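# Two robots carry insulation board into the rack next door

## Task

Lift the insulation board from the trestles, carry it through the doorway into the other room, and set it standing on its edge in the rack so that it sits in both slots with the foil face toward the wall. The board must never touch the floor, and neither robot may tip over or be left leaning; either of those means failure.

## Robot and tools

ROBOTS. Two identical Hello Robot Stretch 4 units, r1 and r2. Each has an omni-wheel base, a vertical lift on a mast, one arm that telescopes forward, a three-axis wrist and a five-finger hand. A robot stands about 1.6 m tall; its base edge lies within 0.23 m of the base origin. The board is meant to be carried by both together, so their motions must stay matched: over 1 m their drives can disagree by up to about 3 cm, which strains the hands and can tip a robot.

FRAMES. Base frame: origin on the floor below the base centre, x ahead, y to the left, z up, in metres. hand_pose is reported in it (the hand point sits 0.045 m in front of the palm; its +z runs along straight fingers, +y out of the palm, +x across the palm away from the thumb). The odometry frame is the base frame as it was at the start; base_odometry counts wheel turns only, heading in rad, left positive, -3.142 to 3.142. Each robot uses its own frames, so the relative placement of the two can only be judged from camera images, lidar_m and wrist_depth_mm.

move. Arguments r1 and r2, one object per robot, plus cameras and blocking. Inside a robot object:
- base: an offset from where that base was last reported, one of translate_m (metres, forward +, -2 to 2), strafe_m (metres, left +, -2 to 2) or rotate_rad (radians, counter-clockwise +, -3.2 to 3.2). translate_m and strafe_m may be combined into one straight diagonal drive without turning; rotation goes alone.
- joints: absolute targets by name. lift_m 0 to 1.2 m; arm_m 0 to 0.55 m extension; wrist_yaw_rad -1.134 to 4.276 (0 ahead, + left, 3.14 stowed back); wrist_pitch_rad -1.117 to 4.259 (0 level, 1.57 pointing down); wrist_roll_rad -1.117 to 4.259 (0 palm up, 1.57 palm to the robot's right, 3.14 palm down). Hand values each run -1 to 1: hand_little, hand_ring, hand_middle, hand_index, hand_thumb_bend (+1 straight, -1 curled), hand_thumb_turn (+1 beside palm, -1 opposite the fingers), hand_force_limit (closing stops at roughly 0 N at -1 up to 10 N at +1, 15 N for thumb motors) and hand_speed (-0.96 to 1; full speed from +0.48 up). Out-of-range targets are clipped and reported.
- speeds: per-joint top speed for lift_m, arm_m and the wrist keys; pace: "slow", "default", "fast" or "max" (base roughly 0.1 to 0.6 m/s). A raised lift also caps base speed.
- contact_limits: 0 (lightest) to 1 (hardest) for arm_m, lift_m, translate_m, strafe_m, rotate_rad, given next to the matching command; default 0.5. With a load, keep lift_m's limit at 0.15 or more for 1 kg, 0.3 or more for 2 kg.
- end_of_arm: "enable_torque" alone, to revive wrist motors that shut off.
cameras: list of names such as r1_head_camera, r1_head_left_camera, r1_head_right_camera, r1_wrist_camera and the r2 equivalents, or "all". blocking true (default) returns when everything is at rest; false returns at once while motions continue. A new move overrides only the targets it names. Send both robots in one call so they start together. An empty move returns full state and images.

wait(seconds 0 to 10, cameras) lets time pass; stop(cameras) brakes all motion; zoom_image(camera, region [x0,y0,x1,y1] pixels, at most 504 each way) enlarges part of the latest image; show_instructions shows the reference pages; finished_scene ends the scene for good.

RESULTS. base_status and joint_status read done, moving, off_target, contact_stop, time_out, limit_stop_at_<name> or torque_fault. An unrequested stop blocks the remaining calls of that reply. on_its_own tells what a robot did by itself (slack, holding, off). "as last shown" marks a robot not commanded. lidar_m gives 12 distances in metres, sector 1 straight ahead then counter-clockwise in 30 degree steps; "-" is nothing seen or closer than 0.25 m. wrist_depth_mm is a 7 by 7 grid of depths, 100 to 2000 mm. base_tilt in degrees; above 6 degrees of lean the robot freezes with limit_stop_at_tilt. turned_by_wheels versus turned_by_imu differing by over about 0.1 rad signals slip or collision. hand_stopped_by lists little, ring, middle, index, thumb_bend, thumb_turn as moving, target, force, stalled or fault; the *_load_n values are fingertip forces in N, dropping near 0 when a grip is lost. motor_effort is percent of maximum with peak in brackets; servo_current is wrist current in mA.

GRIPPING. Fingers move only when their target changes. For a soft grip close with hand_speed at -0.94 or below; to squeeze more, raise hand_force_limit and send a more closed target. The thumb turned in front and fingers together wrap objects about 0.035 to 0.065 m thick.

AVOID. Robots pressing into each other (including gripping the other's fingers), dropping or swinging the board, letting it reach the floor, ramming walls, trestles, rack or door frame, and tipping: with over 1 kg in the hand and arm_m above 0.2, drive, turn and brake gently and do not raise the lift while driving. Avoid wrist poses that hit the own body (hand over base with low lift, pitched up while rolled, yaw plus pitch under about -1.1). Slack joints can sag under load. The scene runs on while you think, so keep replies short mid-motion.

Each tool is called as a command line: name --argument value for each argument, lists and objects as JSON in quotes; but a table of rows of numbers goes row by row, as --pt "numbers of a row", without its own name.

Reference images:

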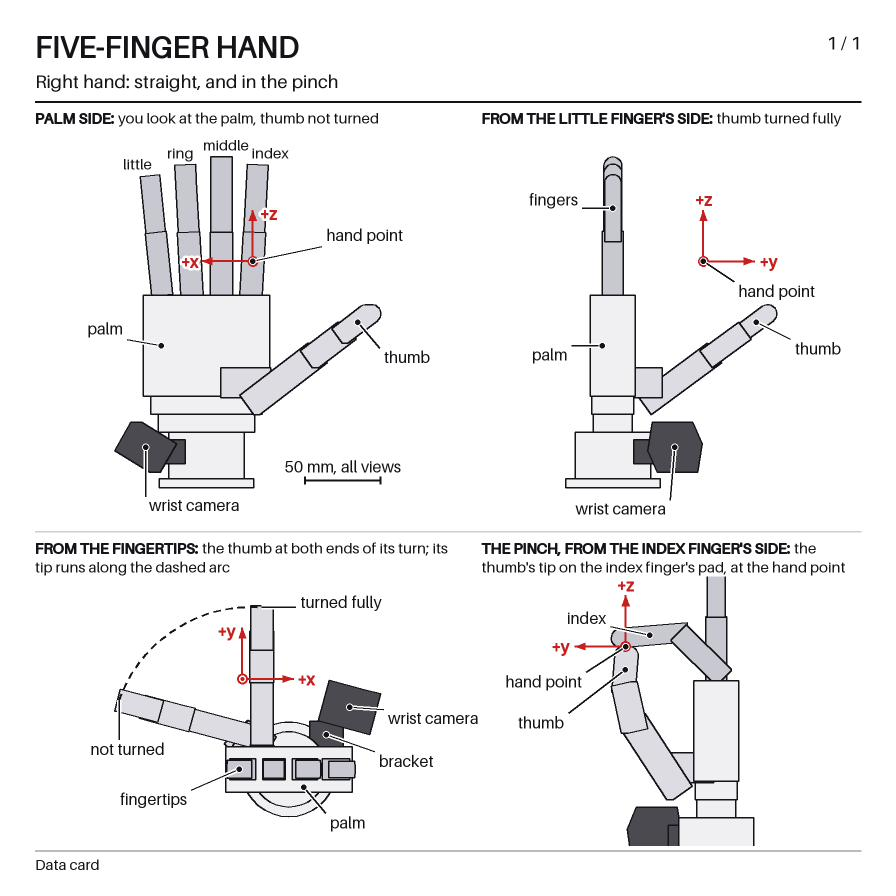

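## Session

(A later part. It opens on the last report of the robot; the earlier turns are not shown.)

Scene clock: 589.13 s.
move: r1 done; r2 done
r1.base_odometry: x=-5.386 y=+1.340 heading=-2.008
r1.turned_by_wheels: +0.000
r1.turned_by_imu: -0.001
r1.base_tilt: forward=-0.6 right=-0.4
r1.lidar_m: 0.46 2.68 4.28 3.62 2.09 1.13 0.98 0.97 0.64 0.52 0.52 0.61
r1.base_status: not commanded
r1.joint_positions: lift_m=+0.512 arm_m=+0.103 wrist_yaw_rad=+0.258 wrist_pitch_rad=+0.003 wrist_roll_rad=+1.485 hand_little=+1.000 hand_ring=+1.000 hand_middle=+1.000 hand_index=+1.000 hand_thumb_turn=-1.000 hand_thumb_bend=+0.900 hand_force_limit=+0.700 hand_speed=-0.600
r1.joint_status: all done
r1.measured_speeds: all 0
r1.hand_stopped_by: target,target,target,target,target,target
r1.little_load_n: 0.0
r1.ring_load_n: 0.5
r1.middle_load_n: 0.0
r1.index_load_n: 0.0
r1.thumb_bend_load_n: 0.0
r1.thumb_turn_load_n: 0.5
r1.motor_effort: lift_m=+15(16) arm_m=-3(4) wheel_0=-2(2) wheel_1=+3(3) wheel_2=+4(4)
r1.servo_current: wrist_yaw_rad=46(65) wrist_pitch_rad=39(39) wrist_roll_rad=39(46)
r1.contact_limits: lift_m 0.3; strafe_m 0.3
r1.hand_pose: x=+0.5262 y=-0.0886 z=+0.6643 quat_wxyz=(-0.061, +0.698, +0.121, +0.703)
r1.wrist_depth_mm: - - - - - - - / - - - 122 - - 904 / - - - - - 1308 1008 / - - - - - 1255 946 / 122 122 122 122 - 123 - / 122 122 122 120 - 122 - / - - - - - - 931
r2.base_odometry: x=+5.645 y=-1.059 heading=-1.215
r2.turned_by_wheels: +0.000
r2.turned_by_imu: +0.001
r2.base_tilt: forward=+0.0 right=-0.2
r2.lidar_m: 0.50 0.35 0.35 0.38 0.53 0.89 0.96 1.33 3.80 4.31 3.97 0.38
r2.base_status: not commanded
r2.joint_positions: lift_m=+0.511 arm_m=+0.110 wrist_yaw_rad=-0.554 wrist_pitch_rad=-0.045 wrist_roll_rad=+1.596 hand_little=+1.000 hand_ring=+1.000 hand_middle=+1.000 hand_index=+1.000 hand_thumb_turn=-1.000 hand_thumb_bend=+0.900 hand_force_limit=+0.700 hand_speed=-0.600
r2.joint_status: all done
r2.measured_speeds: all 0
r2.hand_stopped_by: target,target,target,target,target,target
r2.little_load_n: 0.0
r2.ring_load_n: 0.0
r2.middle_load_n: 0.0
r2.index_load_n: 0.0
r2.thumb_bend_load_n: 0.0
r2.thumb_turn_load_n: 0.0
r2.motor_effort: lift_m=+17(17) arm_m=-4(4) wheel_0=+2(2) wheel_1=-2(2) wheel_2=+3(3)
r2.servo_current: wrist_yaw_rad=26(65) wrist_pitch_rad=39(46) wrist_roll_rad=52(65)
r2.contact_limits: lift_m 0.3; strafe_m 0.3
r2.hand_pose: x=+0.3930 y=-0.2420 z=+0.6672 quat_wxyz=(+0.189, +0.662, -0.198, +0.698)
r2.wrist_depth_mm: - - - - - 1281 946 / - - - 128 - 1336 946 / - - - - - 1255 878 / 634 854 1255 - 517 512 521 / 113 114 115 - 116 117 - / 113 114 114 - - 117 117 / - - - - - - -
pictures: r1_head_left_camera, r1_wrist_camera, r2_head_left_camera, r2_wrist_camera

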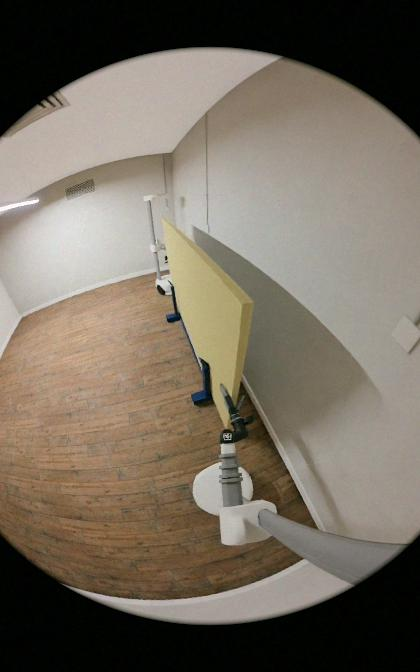

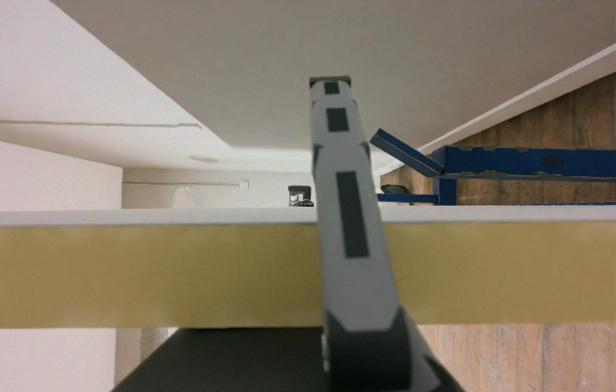

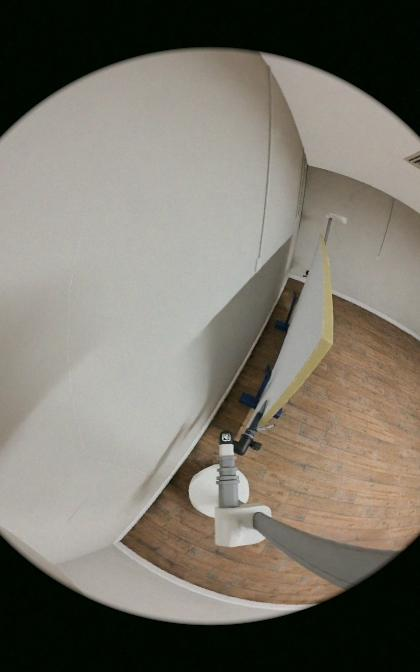

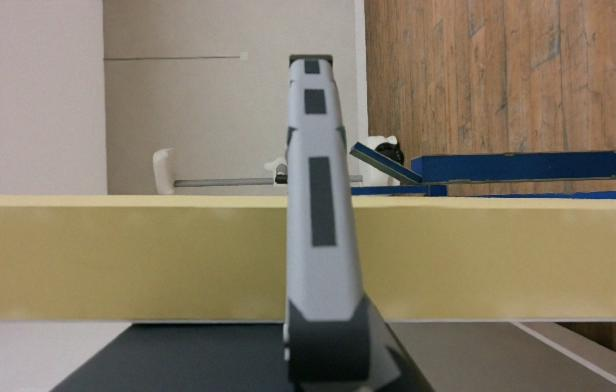

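move --r1 '{"base":{"translate_m":-0.0050,"strafe_m":0.0165},"pace":"slow","contact_limits":{"strafe_m":0.2}}' --cameras '["r1_wrist_camera","r2_wrist_camera","r1_head_left_camera"]'

zoom_image --camera "r1_head_left_camera" --region '[140, 280, 270, 430]'

Scene clock: 591.10 s.
move: r1 done
r1.base_odometry: x=-5.369 y=+1.338 heading=-2.008
r1.turned_by_wheels: +0.000
r1.turned_by_imu: -0.003
r1.base_tilt: forward=-0.6 right=-0.4
r1.lidar_m: 0.45 2.70 4.25 3.61 2.07 1.15 0.97 0.97 0.64 0.51 0.53 0.60
r1.base_status: done
r1.joint_positions: lift_m=+0.512 arm_m=+0.103 wrist_yaw_rad=+0.258 wrist_pitch_rad=+0.003 wrist_roll_rad=+1.485 hand_little=+1.000 hand_ring=+1.000 hand_middle=+1.000 hand_index=+1.000 hand_thumb_turn=-1.000 hand_thumb_bend=+0.900 hand_force_limit=+0.700 hand_speed=-0.600
r1.joint_status: not commanded
r1.measured_speeds: all 0
r1.hand_stopped_by: target,target,target,target,target,target
r1.little_load_n: 0.0
r1.ring_load_n: 0.0
r1.middle_load_n: 0.0
r1.index_load_n: 0.0
r1.thumb_bend_load_n: 0.0
r1.thumb_turn_load_n: 0.5
r1.motor_effort: lift_m=+15(16) arm_m=-3(4) wheel_0=-2(6) wheel_1=+2(8) wheel_2=+1(5)
r1.servo_current: wrist_yaw_rad=46(59) wrist_pitch_rad=20(33) wrist_roll_rad=39(39)
r1.contact_limits: lift_m 0.3; strafe_m 0.2
r1.hand_pose: x=+0.5262 y=-0.0886 z=+0.6643 quat_wxyz=(-0.061, +0.698, +0.121, +0.703)
r1.wrist_depth_mm: - - - - - - - / - - - 122 - - 904 / - - - - - 1308 991 / 124 124 124 124 125 125 125 / 123 123 124 124 - 124 - / - - 135 130 - 1205 976 / - - - - - - 917
r2: as last shown
r2.turned_by_imu: +0.000
r2.contact_limits: lift_m 0.3; strafe_m 0.3
r2.wrist_depth_mm: - - - - - 1336 946 / - - - 128 - 1336 960 / - - - - - 1281 904 / 265 427 798 - 517 521 517 / 113 114 115 - 116 117 - / 113 114 114 - - 116 854 / - - - - - - -
pictures: r1_head_left_camera, r1_wrist_camera, r2_wrist_camera

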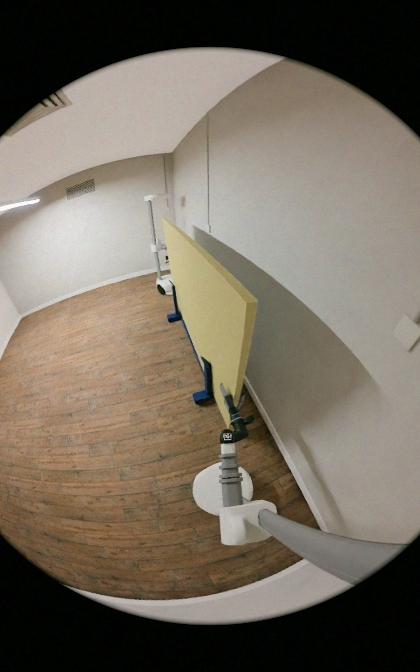

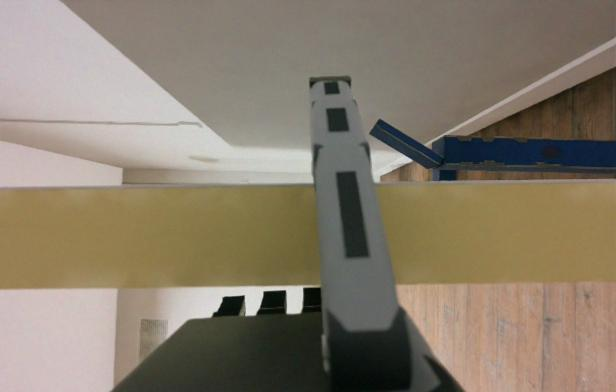

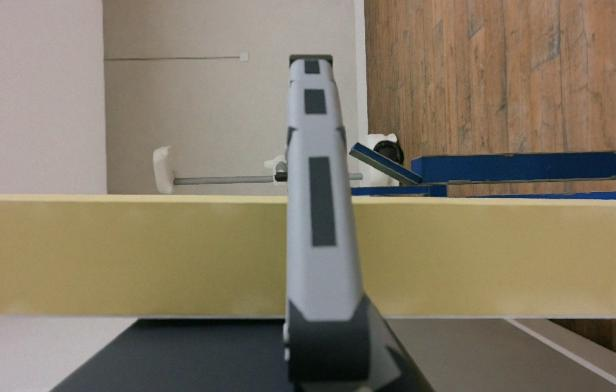

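Scaled by 3.360 from the camera's image (finer frame: 600x960).

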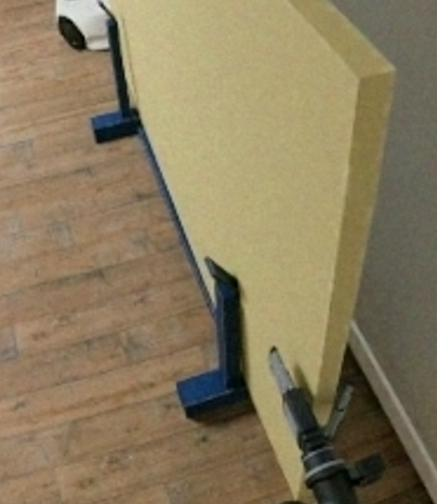

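move --r1 '{"base":{"translate_m":-0.1148,"strafe_m":-0.0351},"pace":"slow"}' --r2 '{"base":{"translate_m":-0.1025,"strafe_m":0.0623},"pace":"slow"}' --cameras '["r1_wrist_camera","r2_wrist_camera","r1_head_left_camera","r2_head_left_camera"]'

Scene clock: 594.23 s.
move: r1 done; r2 done
r1.base_odometry: x=-5.353 y=+1.456 heading=-2.008
r1.turned_by_wheels: +0.000
r1.turned_by_imu: +0.002
r1.base_tilt: forward=-0.7 right=-0.3
r1.lidar_m: 0.55 2.90 4.30 3.60 1.83 1.03 0.84 0.85 0.66 0.53 0.53 0.62
r1.base_status: done
r1.joint_positions: lift_m=+0.512 arm_m=+0.103 wrist_yaw_rad=+0.258 wrist_pitch_rad=+0.003 wrist_roll_rad=+1.485 hand_little=+1.000 hand_ring=+1.000 hand_middle=+1.000 hand_index=+1.000 hand_thumb_turn=-1.000 hand_thumb_bend=+0.900 hand_force_limit=+0.700 hand_speed=-0.600
r1.joint_status: not commanded
r1.measured_speeds: all 0
r1.hand_stopped_by: target,target,target,target,target,target
r1.little_load_n: 0.0
r1.ring_load_n: 0.0
r1.middle_load_n: 0.0
r1.index_load_n: 0.0
r1.thumb_bend_load_n: 0.0
r1.thumb_turn_load_n: 0.5
r1.motor_effort: lift_m=+16(16) arm_m=-3(4) wheel_0=-2(4) wheel_1=-2(8) wheel_2=+2(7)
r1.servo_current: wrist_yaw_rad=46(59) wrist_pitch_rad=39(39) wrist_roll_rad=39(46)
r1.contact_limits: lift_m 0.3
r1.hand_pose: x=+0.5262 y=-0.0886 z=+0.6643 quat_wxyz=(-0.061, +0.698, +0.121, +0.703)
r1.wrist_depth_mm: - - - - - - - / - - - 122 - - 904 / - - - - - 1336 991 / - - - - - 246 247 / 244 244 244 244 - 246 597 / - - 212 176 - 1229 976 / - - - - - - 931
r2.base_odometry: x=+5.667 y=-0.941 heading=-1.215
r2.turned_by_wheels: +0.000
r2.turned_by_imu: -0.001
r2.base_tilt: forward=+0.0 right=-0.2
r2.lidar_m: 0.50 0.35 0.35 0.37 0.53 0.78 0.82 1.13 3.30 4.00 4.10 0.51
r2.base_status: done
r2.joint_positions: lift_m=+0.511 arm_m=+0.110 wrist_yaw_rad=-0.554 wrist_pitch_rad=-0.045 wrist_roll_rad=+1.596 hand_little=+1.000 hand_ring=+1.000 hand_middle=+1.000 hand_index=+1.000 hand_thumb_turn=-1.000 hand_thumb_bend=+0.900 hand_force_limit=+0.700 hand_speed=-0.600
r2.joint_status: not commanded
r2.measured_speeds: all 0
r2.hand_stopped_by: target,target,target,target,target,target
r2.little_load_n: 0.0
r2.ring_load_n: 0.0
r2.middle_load_n: 0.0
r2.index_load_n: 0.0
r2.thumb_bend_load_n: 0.0
r2.thumb_turn_load_n: 0.0
r2.motor_effort: lift_m=+17(18) arm_m=-4(4) wheel_0=-3(7) wheel_1=+2(3) wheel_2=+3(8)
r2.servo_current: wrist_yaw_rad=33(85) wrist_pitch_rad=39(46) wrist_roll_rad=52(65)
r2.contact_limits: lift_m 0.3
r2.hand_pose: x=+0.3930 y=-0.2420 z=+0.6672 quat_wxyz=(+0.189, +0.662, -0.198, +0.698)
r2.wrist_depth_mm: - - - - - 1336 931 / - - - 128 - 1336 960 / - - - - - 1366 904 / - - - - - 640 640 / 231 231 232 - - 236 854 / - - 132 - - - 946 / - - - - - - -
pictures: r1_head_left_camera, r1_wrist_camera, r2_head_left_camera, r2_wrist_camera

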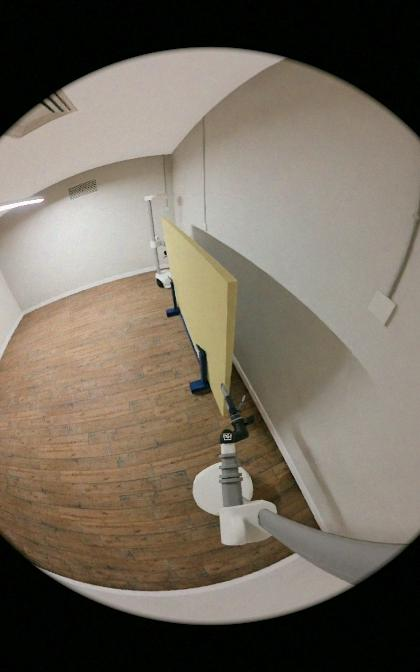

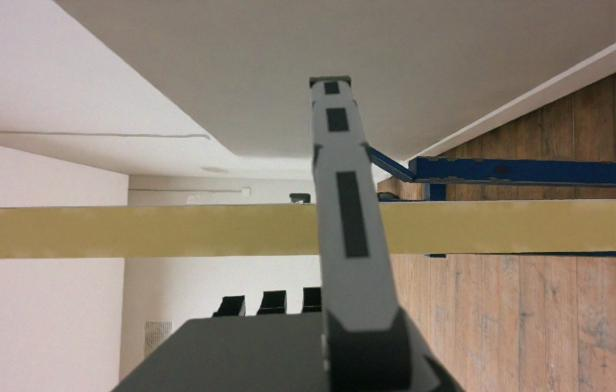

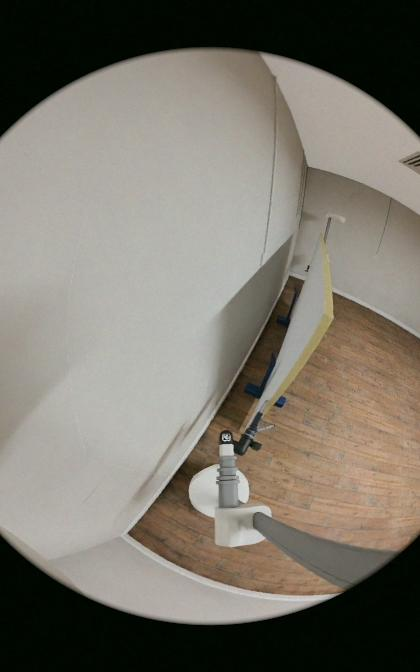

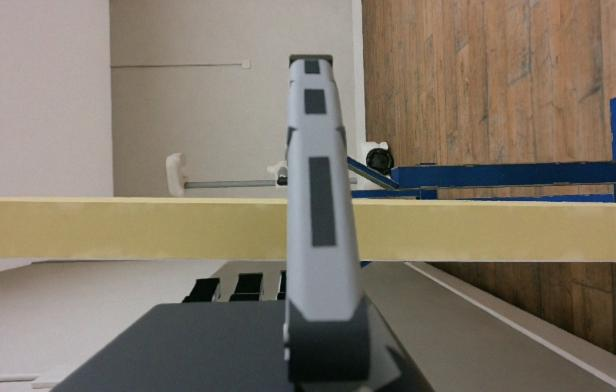

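move --r1 '{"base":{"translate_m":-0.1900,"strafe_m":-0.0540}}' --r2 '{"base":{"translate_m":-0.1800,"strafe_m":0.0900}}' --cameras '["r1_wrist_camera","r2_wrist_camera","r1_head_left_camera","r2_head_left_camera","r1_head_right_camera","r2_head_right_camera"]'

zoom_image --camera "r1_head_left_camera" --region '[130, 200, 270, 430]'

zoom_image --camera "r2_head_left_camera" --region '[210, 210, 350, 450]'

zoom_image --camera "r1_wrist_camera" --region '[330, 120, 616, 320]'

zoom_image --camera "r2_wrist_camera" --region '[330, 120, 616, 320]'

Scene clock: 597.13 s.
move: r1 done; r2 done
r1.base_odometry: x=-5.321 y=+1.651 heading=-2.008
r1.turned_by_wheels: +0.000
r1.turned_by_imu: -0.001
r1.base_tilt: forward=-0.7 right=-0.4
r1.lidar_m: 0.77 3.30 4.25 3.62 1.44 0.78 0.68 0.65 0.63 0.55 0.52 0.65
r1.base_status: done
r1.joint_positions: lift_m=+0.512 arm_m=+0.103 wrist_yaw_rad=+0.257 wrist_pitch_rad=+0.003 wrist_roll_rad=+1.485 hand_little=+1.000 hand_ring=+1.000 hand_middle=+1.000 hand_index=+1.000 hand_thumb_turn=-1.000 hand_thumb_bend=+0.900 hand_force_limit=+0.700 hand_speed=-0.600
r1.joint_status: not commanded
r1.measured_speeds: all 0
r1.hand_stopped_by: target,target,target,target,target,target
r1.little_load_n: 0.0
r1.ring_load_n: 0.0
r1.middle_load_n: 0.0
r1.index_load_n: 0.0
r1.thumb_bend_load_n: 0.0
r1.thumb_turn_load_n: 0.5
r1.motor_effort: lift_m=+17(17) arm_m=-3(4) wheel_0=-1(5) wheel_1=-1(10) wheel_2=+0(11)
r1.servo_current: wrist_yaw_rad=52(59) wrist_pitch_rad=33(39) wrist_roll_rad=39(46)
r1.contact_limits: lift_m 0.3
r1.hand_pose: x=+0.5261 y=-0.0888 z=+0.6642 quat_wxyz=(-0.060, +0.698, +0.121, +0.703)
r1.wrist_depth_mm: - - - - - - - / - - - 120 - - 904 / - - - 105 - 1336 1042 / - - - - - 442 442 / - - - - - 1138 820 / - - 213 173 - 1205 976 / - - - - - - 931
r2.base_odometry: x=+5.689 y=-0.741 heading=-1.216
r2.turned_by_wheels: +0.000
r2.turned_by_imu: +0.001
r2.base_tilt: forward=+0.0 right=-0.3
r2.lidar_m: 0.54 0.38 0.37 0.38 0.55 0.57 0.60 0.86 2.47 3.99 4.31 0.71
r2.base_status: done
r2.joint_positions: lift_m=+0.511 arm_m=+0.110 wrist_yaw_rad=-0.554 wrist_pitch_rad=-0.045 wrist_roll_rad=+1.596 hand_little=+1.000 hand_ring=+1.000 hand_middle=+1.000 hand_index=+1.000 hand_thumb_turn=-1.000 hand_thumb_bend=+0.900 hand_force_limit=+0.700 hand_speed=-0.600
r2.joint_status: not commanded
r2.measured_speeds: all 0
r2.hand_stopped_by: target,target,target,target,target,target
r2.little_load_n: 0.0
r2.ring_load_n: 0.0
r2.middle_load_n: 0.0
r2.index_load_n: 0.0
r2.thumb_bend_load_n: 0.0
r2.thumb_turn_load_n: 0.5
r2.motor_effort: lift_m=+18(18) arm_m=-4(4) wheel_0=+0(9) wheel_1=+0(3) wheel_2=-2(11)
r2.servo_current: wrist_yaw_rad=46(78) wrist_pitch_rad=46(46) wrist_roll_rad=46(65)
r2.contact_limits: lift_m 0.3
r2.hand_pose: x=+0.3930 y=-0.2420 z=+0.6672 quat_wxyz=(+0.189, +0.662, -0.198, +0.698)
r2.wrist_depth_mm: - - - - - 1336 931 / - - - 127 - 1336 976 / - - - - - 1308 1025 / - - - - - 1118 - / - - - 433 - 445 439 / - - 132 - - 1205 991 / - - - - - - -
pictures: r1_head_left_camera, r1_head_right_camera, r1_wrist_camera, r2_head_left_camera, r2_head_right_camera, r2_wrist_camera

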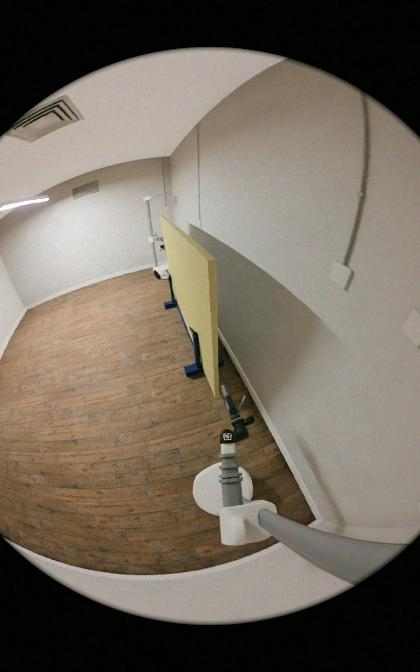

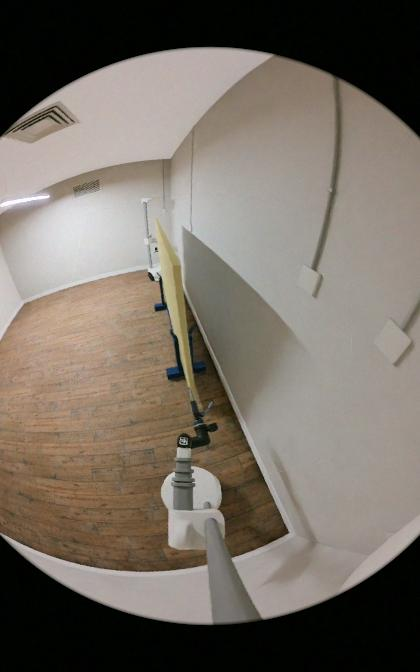

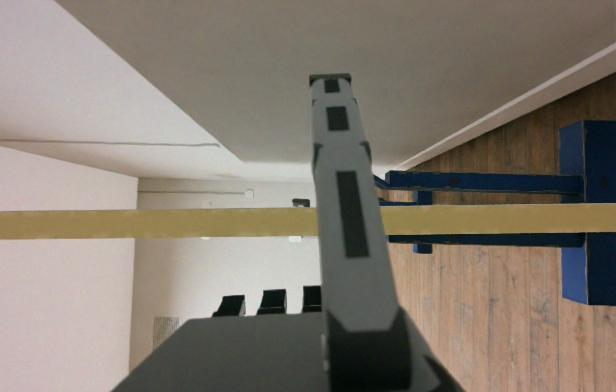

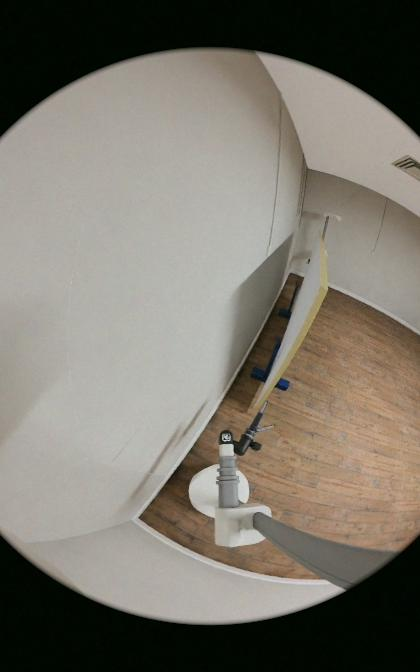

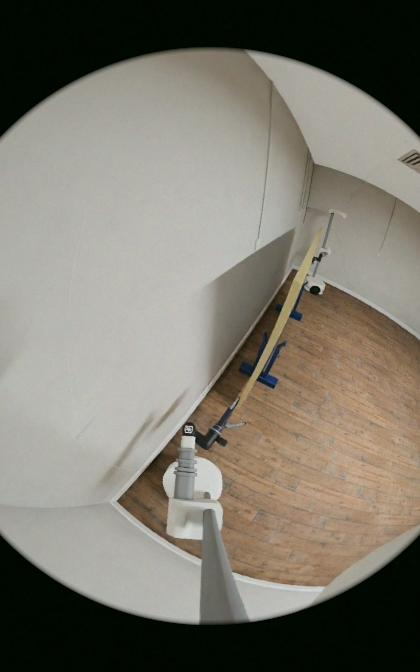

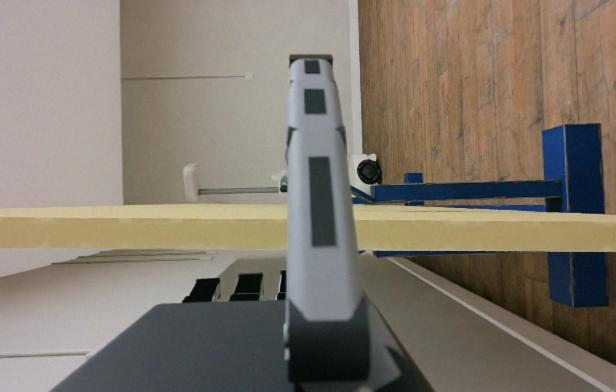

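Scaled by 2.191 from the camera's image (finer frame: 600x960).

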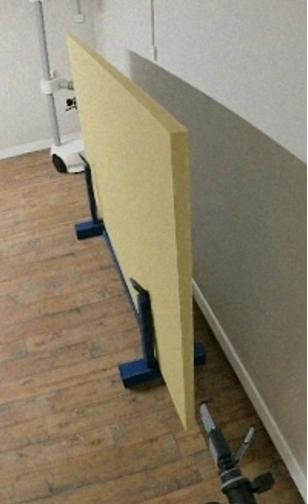

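Scaled by 2.100 from the camera's image (finer frame: 600x960).

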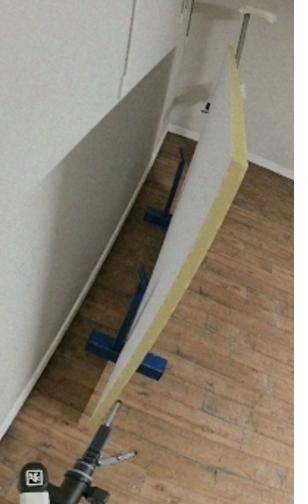

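Scaled by 1.762.

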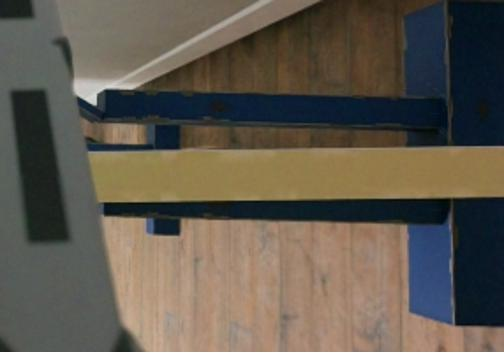

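Scaled by 1.762.

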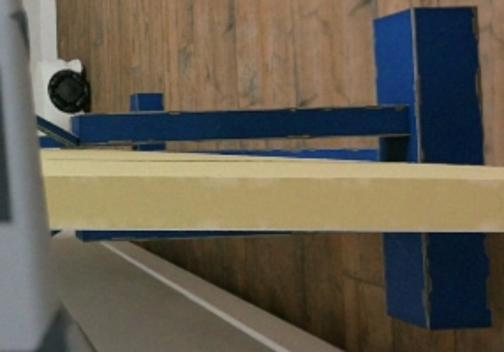

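finished_scene

The scene is finished: the task was done.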